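# Seat a blue 1x3 brick on the plate per picture

## Task

Take a blue brick that is three studs long and press it fully down onto the white plate's studs, at the spot the reference picture 'shape' marks as brick 1. At the end, neither hand may be in contact with any brick.

## Robot and tools

Robot. Two arms, left_arm and right_arm, each ending in a five-fingered hand; the left hand is a mirror image of the right. Calibrated base poses in the scene frame: left_arm (+0.047, +0.327, +0.028) m, quat_wxyz (+1.000, 0, 0, -0.025); right_arm (+0.043, -0.261, +0.020) m, quat_wxyz (+1.000, 0, 0, -0.023). A two-camera stand is fixed behind the arms. Loose objects may occasionally get a small nudge from outside.

Frames. Scene frame: origin at table-top height, halfway between the nominal bases; +z up, +x out over the table, left_arm toward +y (image left/right does not follow these names). Hand poses, velocities and targets in results are given in each arm's own base frame. Fixed cameras and the table use the scene frame. Motion offsets are taken along the axes of the arm's current Hand target.

Hand point. A point 0.05 m in front of the palm and 0.15 m from the wrist mount along the fingers. Its +z runs along straight fingers, +y points out of the palm, +x runs across the palm away from the thumb on the right hand (toward the thumb on the left hand). Straight fingertips sit 0.06 to 0.07 m past the point along +z and 0.06 m behind it along -y. A wrist bracket on the little-finger side can strike objects.

The 28-number row. Every number lies in [-1, 1]. Order: left_arm dx, dy, dz, rx, ry, rz; left hand little, ring, middle, index, thumb_bend, thumb_turn, force_limit, speed; then the same fourteen for right_arm. The six pose numbers are an offset, not a pose: they shift the arm's Hand target as it stood when the action began, along that target's own axes; 1.0 equals 0.6 m or 180 degrees, and rx, ry, rz form one rotation vector. Six zeros mean re-request the current Hand target. The six finger/thumb numbers are absolute motor targets: +1 open or straight, -1 closed; thumb_turn -1 swings the thumb in front of the palm facing the fingers. force_limit maps -1..+1 to roughly 0..10 N at the fingertip (0..15 N for the two thumb motors); speed rises from near zero at -1 to full at +0.48 and stays full above. No value means 'unchanged': resend the last eight hand numbers you sent for that arm, or, if you never sent any, its hand_measured plus hand_force_limit and hand_speed. Useful shapes: open hand all +1; thumb opposed +1, +1, +1, +1, +0.65, -1; pinch +1.00, +0.93, +0.15, +0.00, +0.28, -1.00. With the thumb opposed the hand can grasp things about 0.035 to 0.065 m thick. For a soft grip close with speed at -0.94 or below.

Tools.
execute_actions(actions, cameras): actions is a list of actions; each action is a list of up to 15 rows, one row per 1/30 s step, and a shorter action keeps its final row to fill 15 steps. Every row in an action is measured from the pose at that action's start, not from the row before, so repeating an offset in a later action moves further. Images are returned only for an empty actions list or when cameras names them (["all"] for all, [] for none).
move(target, speed, blend, blocking, cameras): target is one 28-number row or a list of up to 15 rows; every row's offsets count from the same starting Hand targets. speed is the path's top speed in m/s, 0.002 to 4.3, default 0.25 (turning limited to twice that in rad/s), one value or one per target. blend in metres rounds corners between listed targets; 0 halts at each. blocking=false returns after about 0.5 s while motion continues. Paths end together, take at least 0.5 s, are cut off after 10 s, and do not avoid obstacles or the other arm. The result adds a move: line with an ending such as done, off_target, moving, held or fault, plus limits=paced (pose clipped) or limits=held (steps withheld).
wait(seconds 0 to 10, cameras): let time pass; a running move keeps going.
stop(cameras): brakes a running move.
zoom_image(camera, region [x0, y0, x1, y1] in pixels, at most 504 by 504): closer look at the newest image from cam_head_left, cam_head_right, cam_high, cam_left_wrist or cam_right_wrist (each 672x504).
show_instructions(): shows the reference images, including the 'shape' picture naming brick 1.
finished_scene(scene=1): ends the scene for good.

Reading results. end_effector_position (m) and end_effector_quat_wxyz per arm; Hand target (your last command after clipping, the base for the next offsets); joint positions, velocities and torques; hand_measured, hand_stopped_by (moving, target, force, stalled, fault), hand_load_n (positive when pushed open; near 0 after losing a grip), hand_force_limit, hand_speed; motor temperatures. Joint friction and weight often leave the hand point 1 to 3 cm short of target, usually low, without any contact; an all-zero action asks again, and a remaining gap can be sent as an extra offset. Orientation commands are clipped each step to within 40 degrees of the measured one, and small turns can shift the hand point noticeably.

Cautions. Move slowly near contact; the further a target lies past a surface, the harder the press. To release a push, command back beyond the hand point. Never let the arms or hands press on each other. Don't drop the brick, release it while moving, or knock anything off the table. Keep paths away from an arm's own base. Avoid long stretched-out holds or pushing at unreachable poses: motors heat, a MOTOR HOT line warns near 85 °C, and at 100 °C the arm drops (OVER-TEMPERATURE FAULT). Finish with both hands clear of all bricks.

Each tool is called after "Emit:" in YAML: its name, and indented under it one key for each argument.

Reference images:

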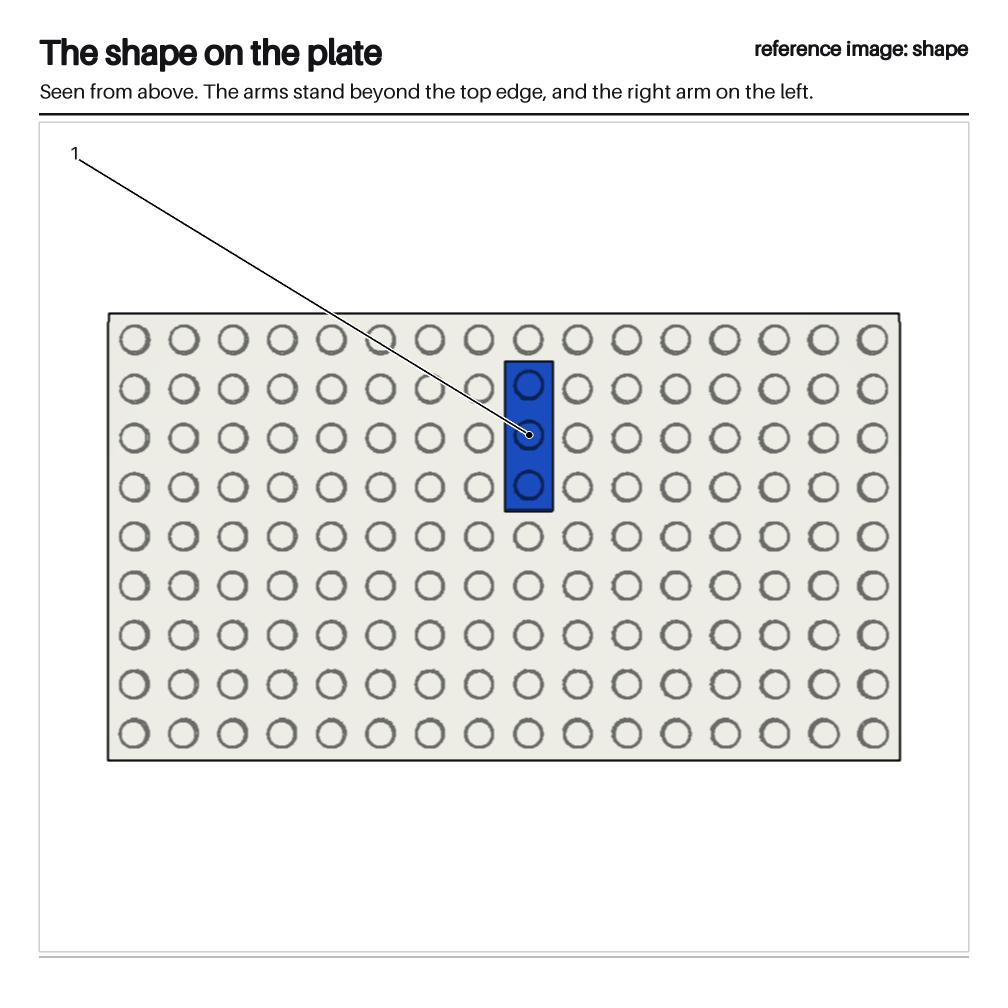

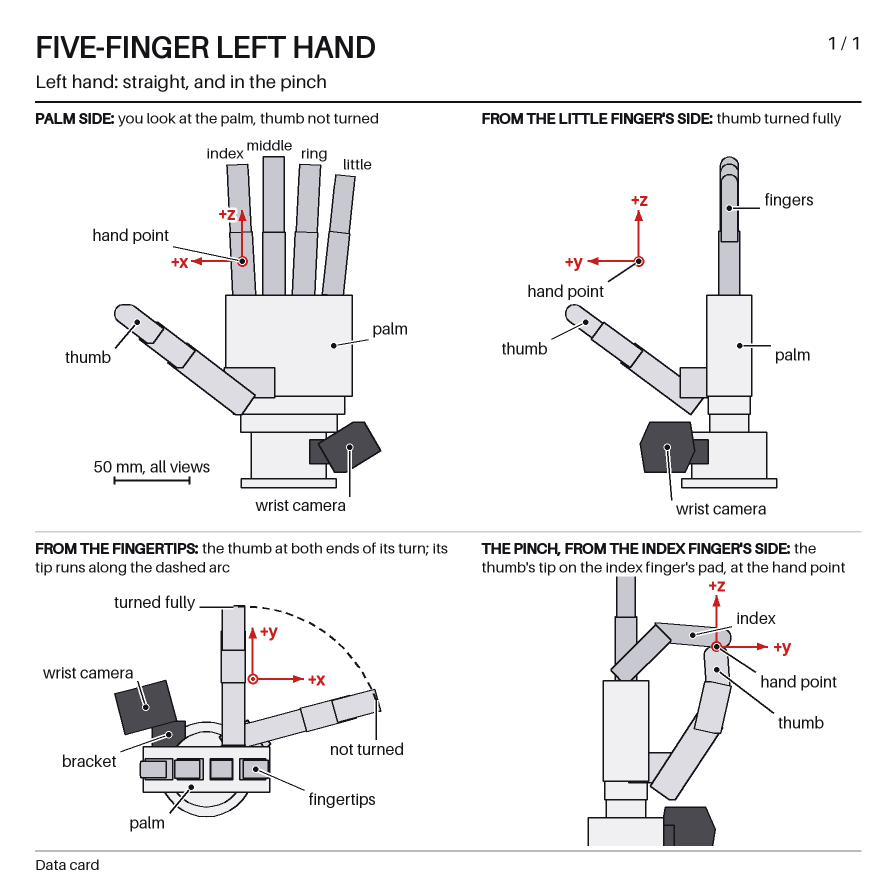

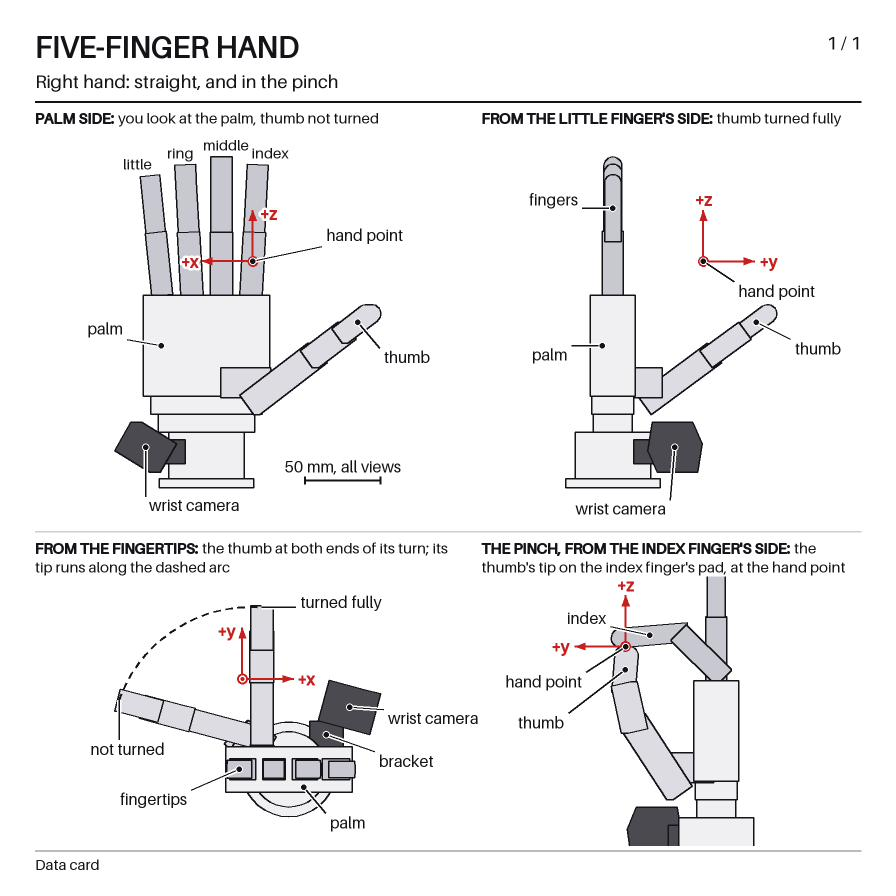

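## Session

Emit:
execute_actions:
  actions: []

Scene clock: 0.00 s.
left_arm: end_effector_position=(+0.2415, +0.1694, +0.3007) hand_measured=(+1.000, +1.000, +1.000, +1.000, +1.000, +1.000) hand_load_n=(+0.0, +0.0, +0.0, +0.0, +0.0, +0.0) hand_stopped_by=(target, target, target, target, target, target) hand_force_limit=0.00 hand_speed=-0.80 end_effector_quat_wxyz=(+0.614, -0.313, +0.713, -0.125) | right_arm: end_effector_position=(+0.1356, +0.4382, +0.1755) hand_measured=(+1.000, +1.000, +1.000, +1.000, +1.000, +1.000) hand_load_n=(+0.0, +0.0, +0.0, +0.0, +0.0, +0.0) hand_stopped_by=(target, target, target, target, target, target) hand_force_limit=0.00 hand_speed=-0.80 end_effector_quat_wxyz=(-0.247, +0.879, +0.179, +0.365)
Joint positions: left_arm=[0.937 0.338 0.607 -0.554 0.705 1.143] | right_arm=[1.523 1.255 0.926 -0.472 0.554 -0.68]
Joint velocities: within noise
Joint torques (N m): no reading
Motor temperatures (°C): left_arm=[20 17 25 21 18 21] | right_arm=[28 22 24 19 22 18]
Heat: left arm: hottest elbow 25 °C; right arm: hottest waist 28 °C.
Hand target: left_arm +0.2416, +0.1696, +0.3139; +0.622, -0.306, +0.710, -0.121 | right_arm +0.1361, +0.4476, +0.1890; -0.261, +0.875, +0.174, +0.369

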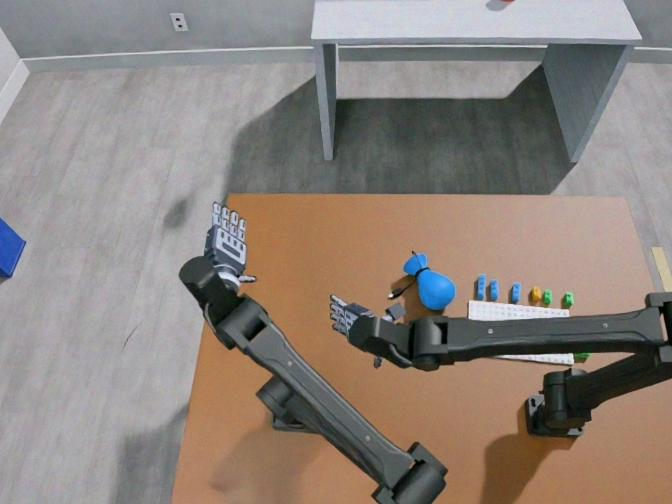

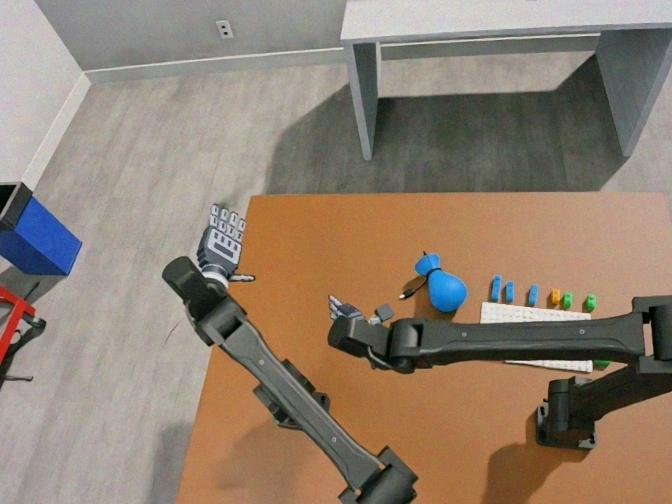

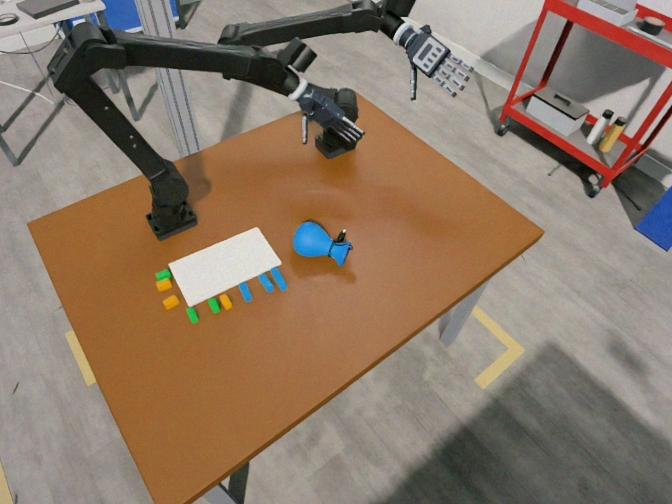

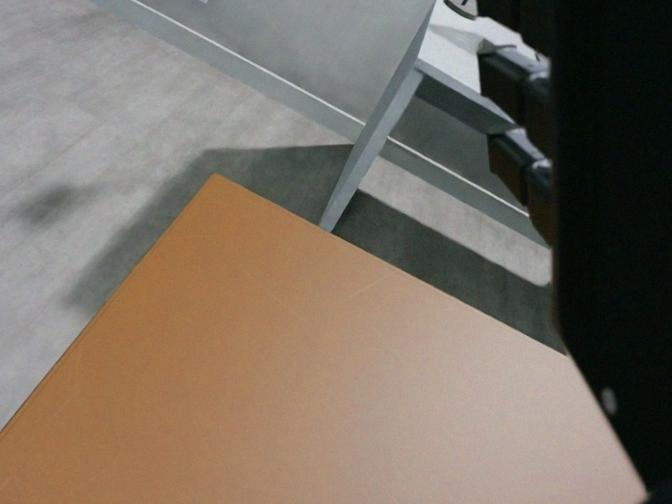

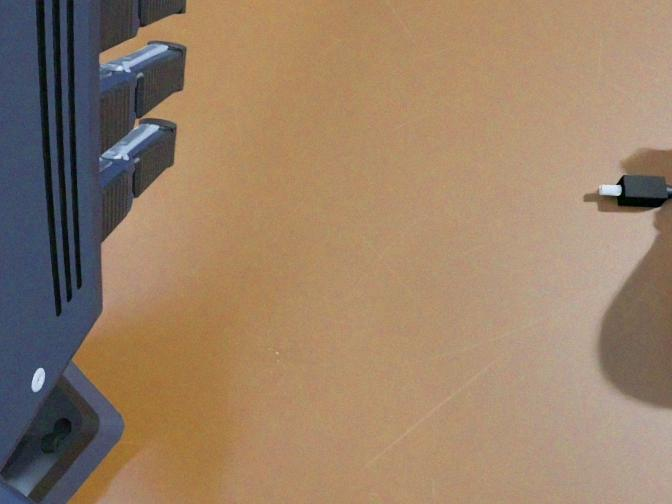

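Emit:
zoom_image:
  camera: "cam_high"
  region: [130, 210, 370, 330]

Emit:
zoom_image:
  camera: "cam_head_left"
  region: [380, 240, 620, 380]

Emit:
zoom_image:
  camera: "cam_head_right"
  region: [400, 240, 640, 380]

Scaled by 2.100 from the camera's 672x504 image, which has a finer 960x720 frame.

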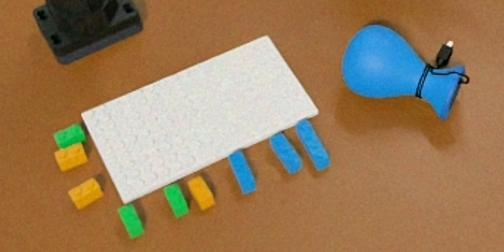

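Scaled by 2.100 from the camera's 672x504 image, which has a finer 960x720 frame.

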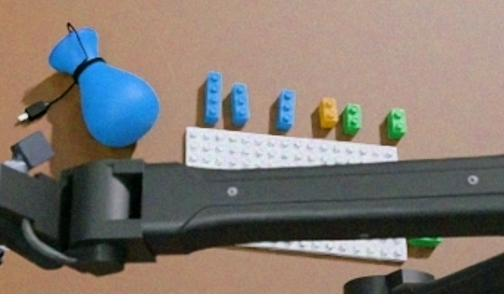

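Scaled by 2.100 from the camera's 672x504 image, which has a finer 960x720 frame.

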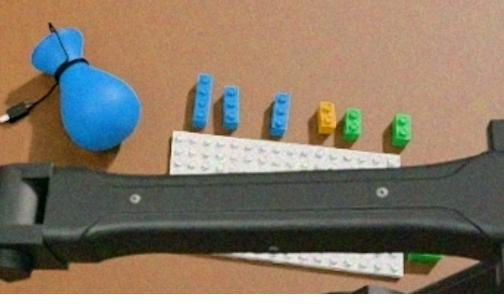

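Emit:
zoom_image:
  camera: "cam_head_left"
  region: [460, 260, 580, 350]

Emit:
zoom_image:
  camera: "cam_high"
  region: [140, 220, 300, 330]

Scaled by 4.200 from the camera's 672x504 image, which has a finer 960x720 frame.

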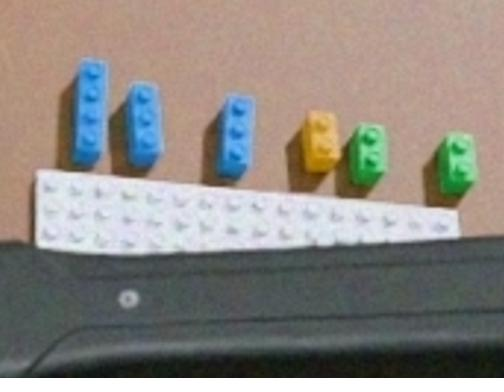

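Scaled by 3.150 from the camera's 672x504 image, which has a finer 960x720 frame.

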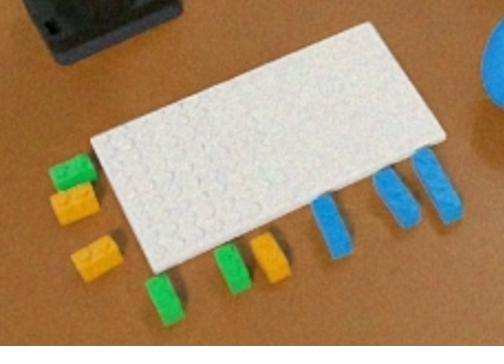

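Emit:
move:
  target:
    - [0,0,0,0,0,0,1,1,1,1,1,1,0,-0.8,0.266,0.3145,0.016,-0.1228,0.0547,0.0986,1,1,1,1,1,1,0,-0.8]
    - [0,0,0,0,0,0,1,1,1,1,1,1,0,-0.8,0.353,0.6952,-0.0872,-0.2455,0.1094,0.1973,1,1,1,1,1,1,0,-0.8]
  blend: [0.05, 0]
  speed: 0.3
  cameras: ["cam_head_left", "cam_high"]

Scene clock: 13.37 s.
left_arm: end_effector_position=(+0.2415, +0.1694, +0.3007) hand_measured=(+1.000, +1.000, +1.000, +1.000, +1.000, +1.000) hand_load_n=(+0.0, +0.5, +0.0, +0.0, +0.0, +0.0) hand_stopped_by=(target, target, target, target, target, target) hand_force_limit=0.00 hand_speed=-0.80 end_effector_quat_wxyz=(+0.614, -0.313, +0.713, -0.125) | right_arm: end_effector_position=(+0.4374, +0.0987, +0.2144) hand_measured=(+1.000, +1.000, +1.000, +1.000, +1.000, +1.000) hand_load_n=(+0.0, +0.0, +0.0, +0.0, +0.0, +0.0) hand_stopped_by=(target, target, target, target, target, target) hand_force_limit=0.00 hand_speed=-0.80 end_effector_quat_wxyz=(-0.026, +0.855, -0.284, +0.434)
Joint positions: left_arm=[0.937 0.338 0.607 -0.554 0.705 1.143] | right_arm=[0.48 1.208 0.999 -0.615 0.557 -0.673]
Joint torques (N m): left_arm=[2.26 2.43 13.31 2.13 0.13 0.02] | right_arm=[1.2 -7.53 13.03 1.5 0.26 -0.04]
Heat: left arm: hottest elbow 29 °C; right arm: hottest waist 28 °C.
Hand target: left_arm +0.2416, +0.1696, +0.3139; +0.622, -0.306, +0.710, -0.121 | right_arm +0.4555, +0.1054, +0.2390; -0.041, +0.845, -0.287, +0.450
Off the commanded pose: left_arm 0.013 m, 1 deg | right_arm 0.031 m, 3 deg.
move: off_target (left_arm, right_arm)
Images, in order (width x height): cam_head_left 672x504, cam_high 672x504.

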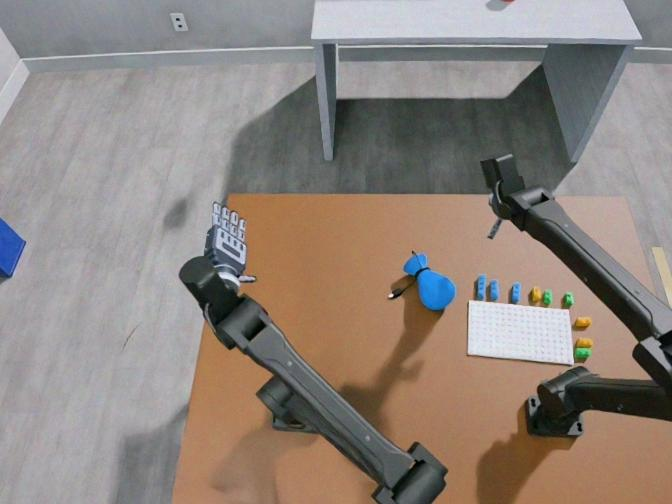

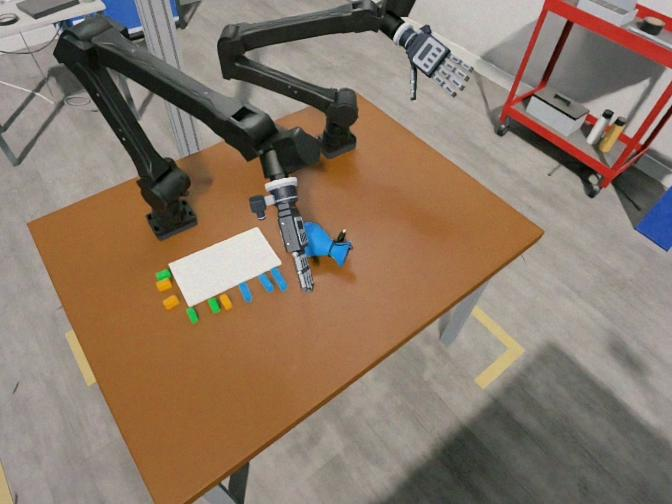

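Emit:
move:
  target:
    - [0,0,0,0,0,0,1,1,1,1,1,1,0,-0.8,0.2047,0.3418,0.0653,-0.1228,0.0547,0.0986,1,1,1,1,1,1,0,-0.8]
    - [0,0,0,0,0,0,1,1,1,1,1,1,0,-0.8,0.2917,0.7225,-0.0378,-0.2455,0.1094,0.1973,1,1,1,1,1,1,0,-0.8]
  blend: [0.05, 0]
  speed: 0.3
  cameras: ["cam_head_left", "cam_head_right", "cam_high"]

Scene clock: 16.50 s.
left_arm: end_effector_position=(+0.2415, +0.1694, +0.3007) hand_measured=(+1.000, +1.000, +1.000, +1.000, +1.000, +1.000) hand_load_n=(+0.0, +0.0, +0.0, +0.0, +0.0, +0.0) hand_stopped_by=(target, target, target, target, target, target) hand_force_limit=0.00 hand_speed=-0.80 end_effector_quat_wxyz=(+0.614, -0.313, +0.713, -0.125) | right_arm: end_effector_position=(+0.3037, -0.3301, +0.2130) hand_measured=(+1.000, +1.000, +1.000, +1.000, +1.000, +1.000) hand_load_n=(+0.0, +0.0, +0.0, +0.0, +0.0, +0.0) hand_stopped_by=(target, target, target, target, target, target) hand_force_limit=0.00 hand_speed=-0.80 end_effector_quat_wxyz=(-0.195, -0.599, +0.674, -0.386)
Joint positions: left_arm=[0.937 0.338 0.607 -0.554 0.705 1.143] | right_arm=[-0.569 1.211 1 -0.616 0.555 -0.673]
Joint torques (N m): left_arm=[2.02 1.96 13.53 2.04 0.21 0.04] | right_arm=[1.08 -7.77 12.88 1.62 0.27 -0.03]
Heat: left arm: hottest elbow 29 °C; right arm: hottest waist 28 °C.
Hand target: left_arm +0.2416, +0.1696, +0.3139; +0.622, -0.306, +0.710, -0.121 | right_arm +0.3188, -0.3423, +0.2389; -0.189, -0.588, +0.671, -0.410
Off the commanded pose: left_arm 0.013 m, 1 deg | right_arm 0.032 m, 3 deg.
move: off_target (left_arm, right_arm)
Images, in order (width x height): cam_head_left 672x504, cam_head_right 672x504, cam_high 672x504.

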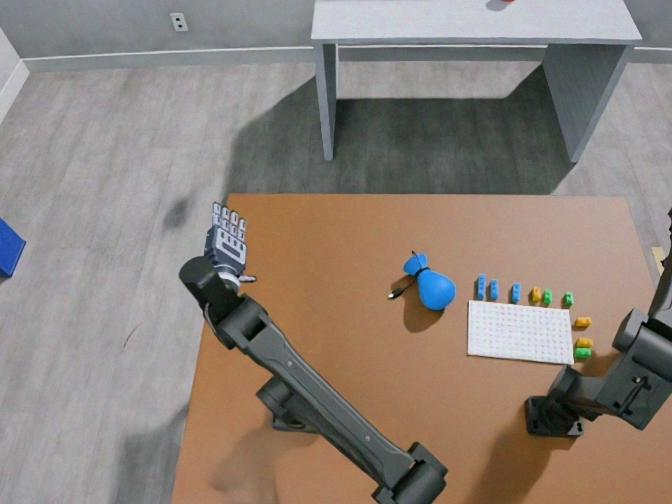

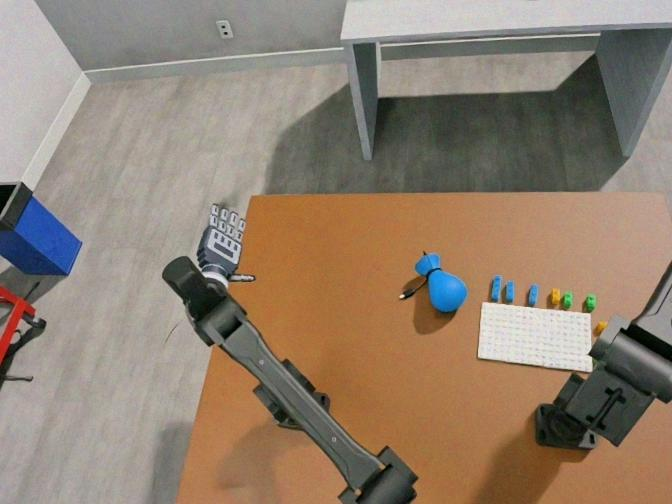

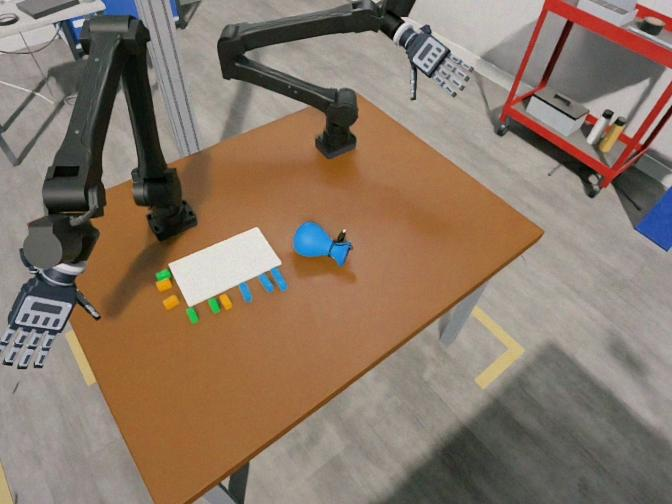

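Emit:
zoom_image:
  camera: "cam_head_left"
  region: [455, 260, 600, 375]

Emit:
zoom_image:
  camera: "cam_head_right"
  region: [465, 265, 610, 380]

Emit:
zoom_image:
  camera: "cam_head_left"
  region: [500, 350, 620, 450]

Emit:
zoom_image:
  camera: "cam_head_left"
  region: [240, 350, 360, 450]

Scaled by 3.476 from the camera's 672x504 image, which has a finer 960x720 frame.

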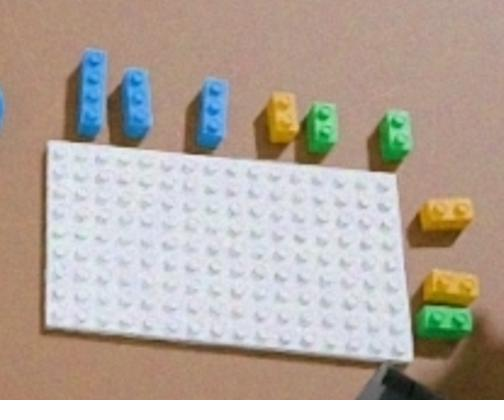

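Scaled by 3.476 from the camera's 672x504 image, which has a finer 960x720 frame.

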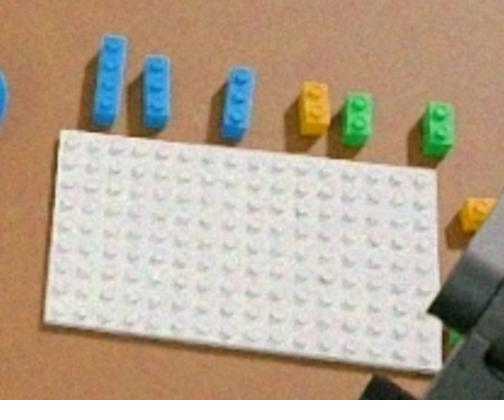

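Scaled by 4.200 from the camera's 672x504 image, which has a finer 960x720 frame.

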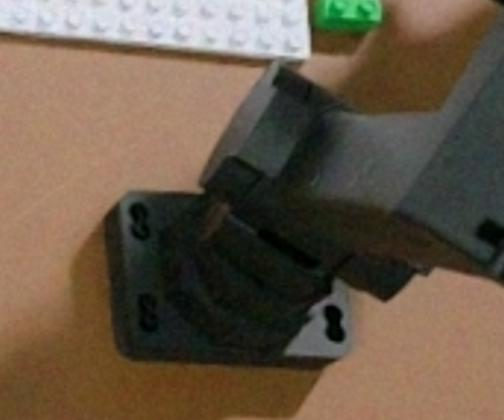

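Scaled by 4.200 from the camera's 672x504 image, which has a finer 960x720 frame.

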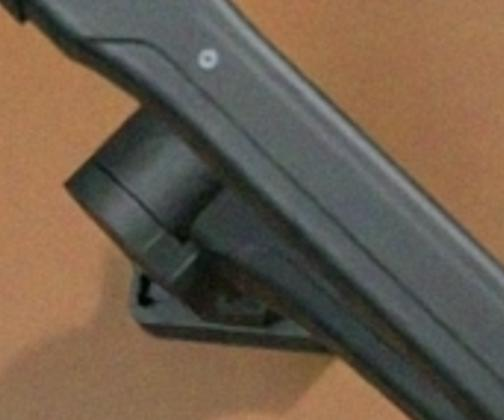

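Emit:
move:
  target:
    - [0.756,-0.8864,-0.0824,0.1866,0.5056,-0.0237,1,1,0.22,0.15,0.55,-1,0,-0.3,0,0,0,0,0,0,1,1,1,1,1,1,0,-0.8]
    - [0.891,-0.7943,-0.0498,0.1866,0.5056,-0.0237,1,1,0.22,0.15,0.55,-1,0,-0.3,0,0,0,0,0,0,1,1,1,1,1,1,0,-0.8]
  blend: [0.05, 0]
  speed: 0.3
  cameras: ["all"]

Scene clock: 29.27 s.
left_arm: end_effector_position=(+0.3316, -0.5187, +0.1657) hand_measured=(+1.000, +1.000, +0.220, +0.150, +0.550, -1.000) hand_load_n=(+0.0, +0.0, +0.0, +0.0, +0.0, +0.0) hand_stopped_by=(target, target, target, target, target, target) hand_force_limit=0.00 hand_speed=-0.30 end_effector_quat_wxyz=(+0.001, +0.028, +0.863, -0.505) | right_arm: end_effector_position=(+0.3038, -0.3302, +0.2132) hand_measured=(+1.000, +1.000, +1.000, +1.000, +1.000, +1.000) hand_load_n=(+0.0, +0.0, +0.0, +0.0, +0.0, +0.0) hand_stopped_by=(target, target, target, target, target, target) hand_force_limit=0.00 hand_speed=-0.80 end_effector_quat_wxyz=(-0.195, -0.599, +0.674, -0.386)
Joint positions: left_arm=[-0.806 1.638 1.254 -0.293 0.673 0.497] | right_arm=[-0.569 1.211 1 -0.616 0.555 -0.673]
Joint torques (N m): left_arm=[1.08 -14.62 10.28 2.07 0.45 -0.18] | right_arm=[1.14 -7.82 12.89 1.59 0.28 -0.04]
Motor temperatures (°C): left_arm=[19 17 31 21 18 21] | right_arm=[27 22 27 19 22 18]
Heat: left arm: hottest elbow 31 °C; right arm: hottest waist 27 °C.
Hand target: left_arm +0.3285, -0.5227, +0.1501; -0.012, +0.020, +0.866, -0.500 | right_arm +0.3188, -0.3423, +0.2389; -0.189, -0.588, +0.671, -0.410
Off the commanded pose: left_arm 0.016 m, 2 deg | right_arm 0.032 m, 3 deg.
move: off_target (left_arm, right_arm)

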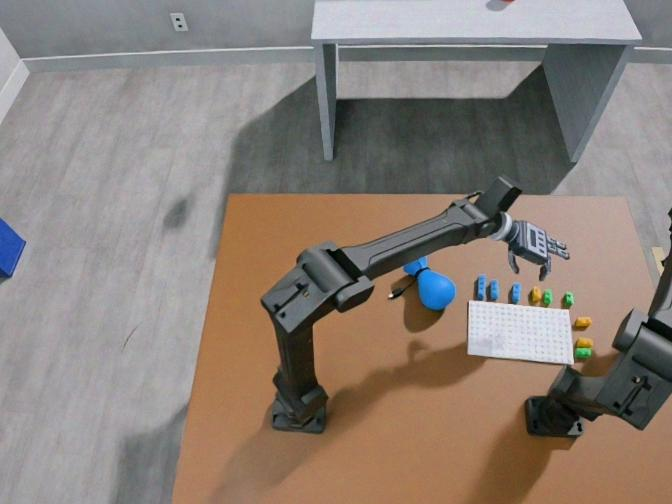

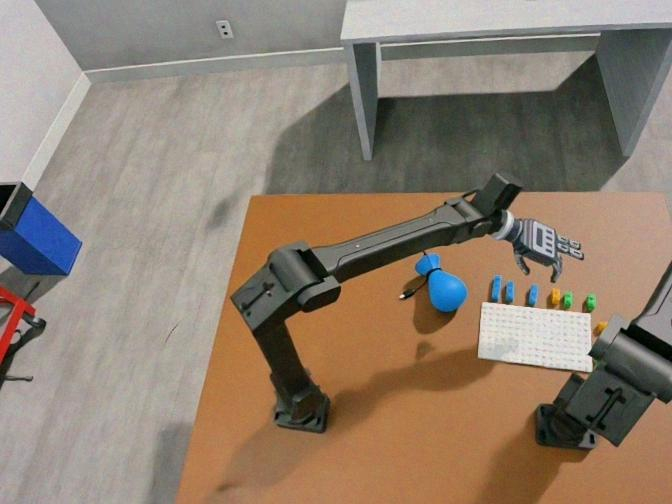

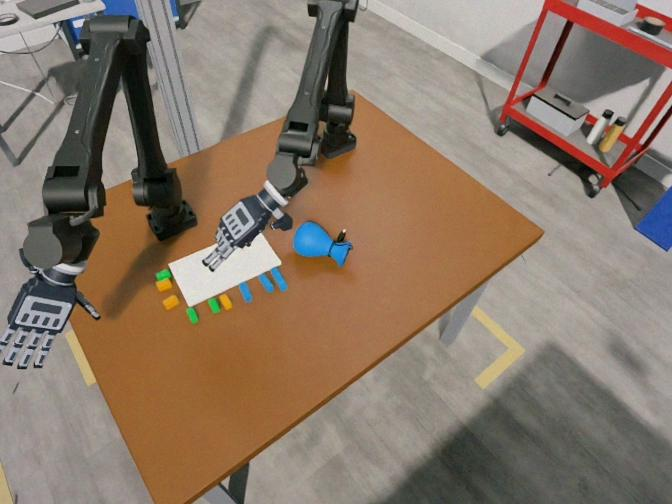

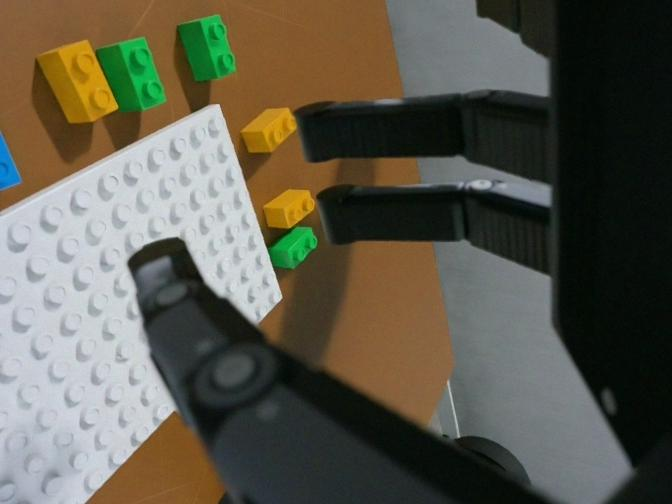

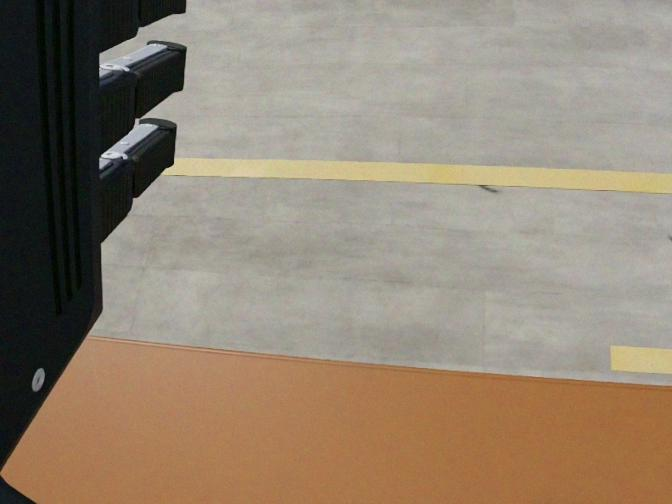

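Emit:
zoom_image:
  camera: "cam_head_left"
  region: [470, 170, 610, 320]

Emit:
zoom_image:
  camera: "cam_high"
  region: [150, 170, 310, 330]

Emit:
zoom_image:
  camera: "cam_left_wrist"
  region: [0, 0, 504, 504]

Scaled by 3.360 from the camera's 672x504 image, which has a finer 960x720 frame.

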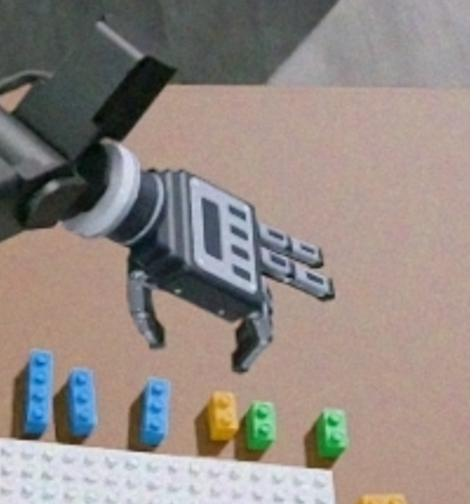

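Scaled by 3.150 from the camera's 672x504 image, which has a finer 960x720 frame.

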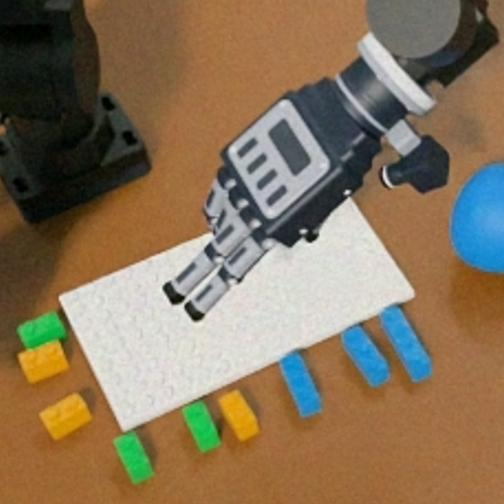

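Scaled by 1.000.

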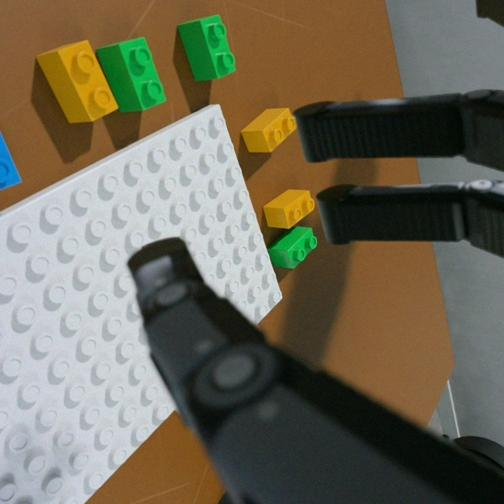

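Emit:
zoom_image:
  camera: "cam_head_left"
  region: [560, 180, 672, 320]

Emit:
zoom_image:
  camera: "cam_head_left"
  region: [150, 180, 260, 320]

Emit:
zoom_image:
  camera: "cam_head_left"
  region: [230, 230, 370, 450]

Scaled by 3.600 from the camera's 672x504 image, which has a finer 960x720 frame.

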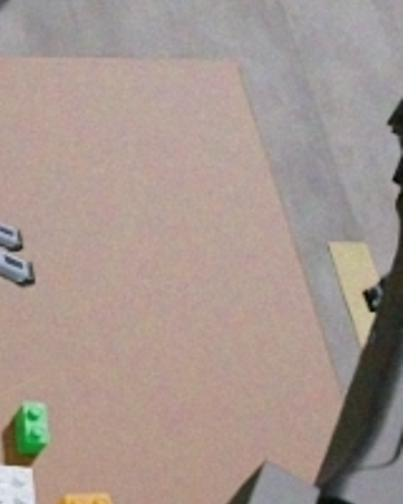

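Scaled by 3.600 from the camera's 672x504 image, which has a finer 960x720 frame.

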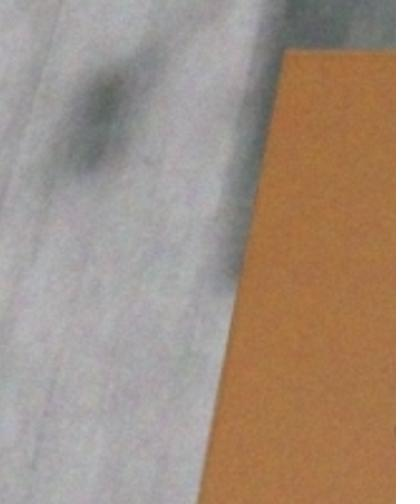

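Scaled by 2.291 from the camera's 672x504 image, which has a finer 960x720 frame.

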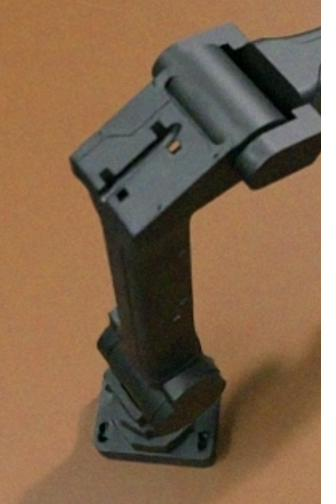

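Emit:
zoom_image:
  camera: "cam_head_left"
  region: [300, 160, 600, 320]

Emit:
zoom_image:
  camera: "cam_head_right"
  region: [300, 160, 600, 320]

Emit:
zoom_image:
  camera: "cam_high"
  region: [140, 0, 380, 240]

Scaled by 1.680 from the camera's 672x504 image, which has a finer 960x720 frame.

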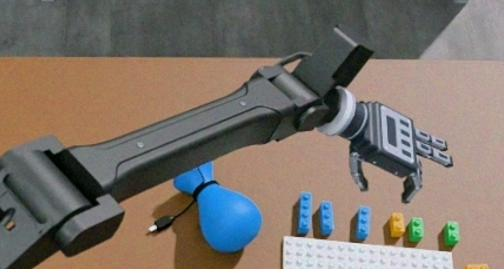

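Scaled by 1.680 from the camera's 672x504 image, which has a finer 960x720 frame.

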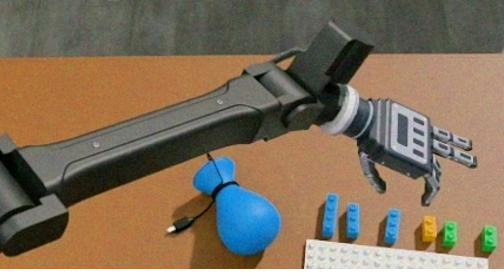

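Scaled by 2.100 from the camera's 672x504 image, which has a finer 960x720 frame.

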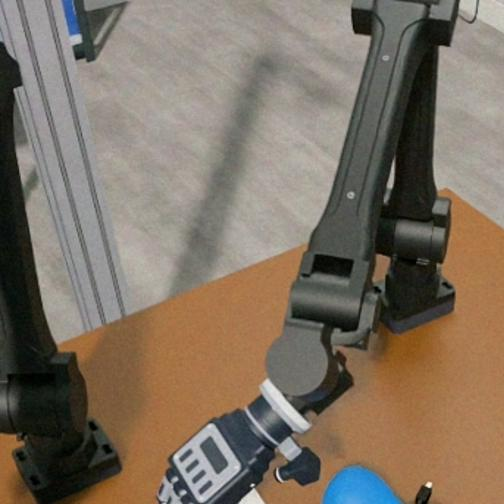

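Emit:
move:
  target: [-0.053,0.0869,0.083,0,0,0,1,1,0.22,0.15,0.55,-1,0,-0.3,0,0,0,0,0,0,1,1,1,1,1,1,0,-0.8]
  speed: 0.2
  cameras: ["cam_head_left", "cam_head_right", "cam_high", "cam_left_wrist"]

Scene clock: 37.43 s.
left_arm: end_effector_position=(+0.3492, -0.5355, +0.0815) hand_measured=(+1.000, +1.000, +0.220, +0.150, +0.550, -1.000) hand_load_n=(+0.0, +0.0, +0.0, -0.5, +0.0, +0.0) hand_stopped_by=(target, target, target, target, target, target) hand_force_limit=0.00 hand_speed=-0.30 end_effector_quat_wxyz=(-0.016, +0.021, +0.868, -0.495) | right_arm: end_effector_position=(+0.3038, -0.3302, +0.2132) hand_measured=(+1.000, +1.000, +1.000, +1.000, +1.000, +1.000) hand_load_n=(+0.0, -0.5, +0.0, +0.0, +0.0, +0.0) hand_stopped_by=(target, target, target, target, target, target) hand_force_limit=0.00 hand_speed=-0.80 end_effector_quat_wxyz=(-0.195, -0.599, +0.674, -0.386)
Joint positions: left_arm=[-0.801 1.81 1.254 -0.161 0.685 0.497] | right_arm=[-0.569 1.211 1 -0.616 0.555 -0.673]
Joint torques (N m): left_arm=[1.49 -16.32 12.03 2.25 0.52 -0.05] | right_arm=[1.14 -7.94 12.86 1.59 0.28 -0.04]
Heat: left arm: hottest elbow 31 °C; right arm: hottest elbow 29 °C.
Hand target: left_arm +0.3596, -0.5411, +0.0800; -0.012, +0.020, +0.866, -0.500 | right_arm +0.3188, -0.3423, +0.2389; -0.189, -0.588, +0.671, -0.410
Off the commanded pose: left_arm 0.012 m, 1 deg | right_arm 0.032 m, 3 deg.
move: off_target (left_arm, right_arm)
Images, in order (width x height): cam_head_left 672x504, cam_head_right 672x504, cam_high 672x504, cam_left_wrist 672x504.

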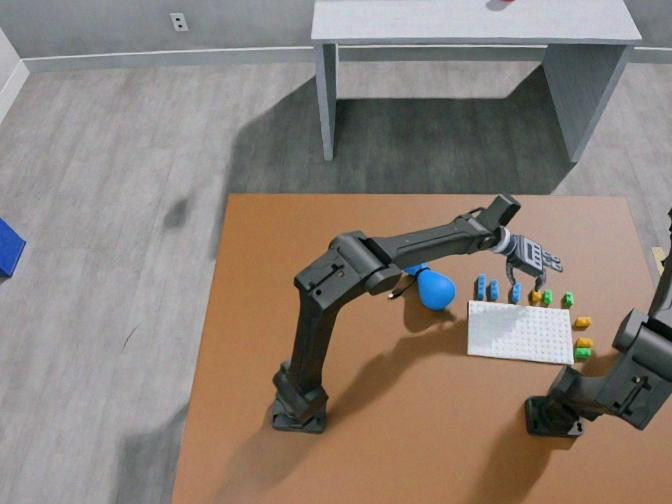

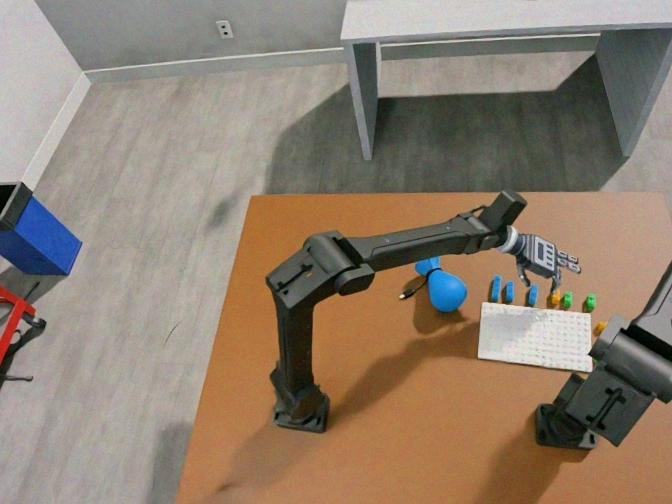

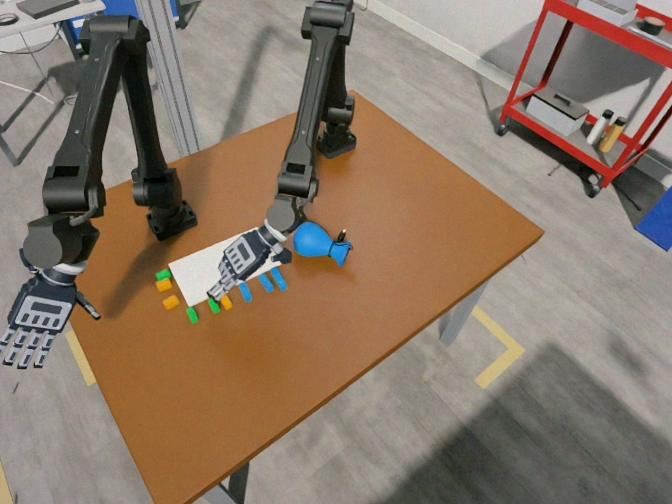

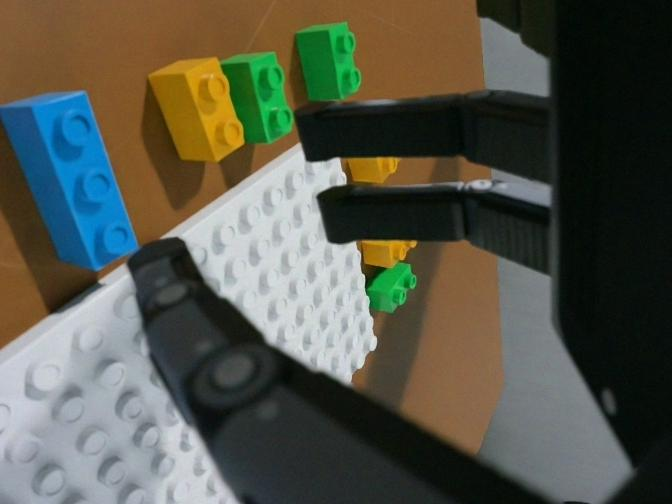

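Emit:
zoom_image:
  camera: "cam_head_left"
  region: [470, 210, 600, 320]

Emit:
zoom_image:
  camera: "cam_head_right"
  region: [480, 210, 610, 320]

Emit:
zoom_image:
  camera: "cam_high"
  region: [180, 210, 310, 330]

Scaled by 3.877 from the camera's 672x504 image, which has a finer 960x720 frame.

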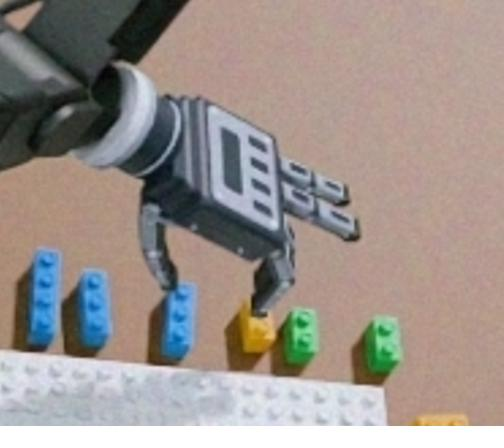

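Scaled by 3.877 from the camera's 672x504 image, which has a finer 960x720 frame.

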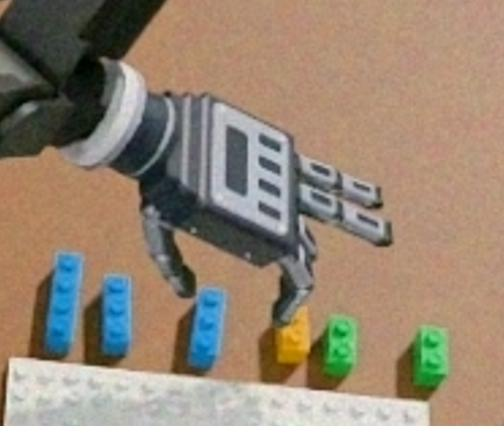

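Scaled by 3.877 from the camera's 672x504 image, which has a finer 960x720 frame.

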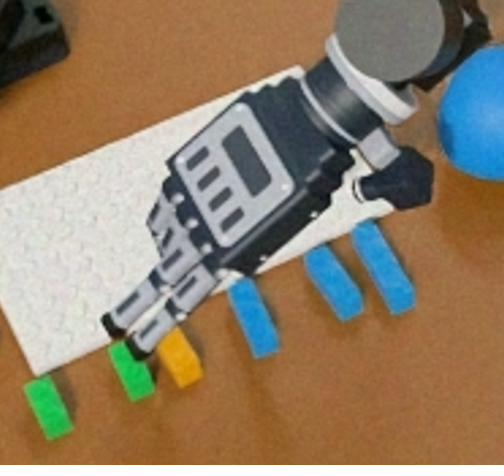

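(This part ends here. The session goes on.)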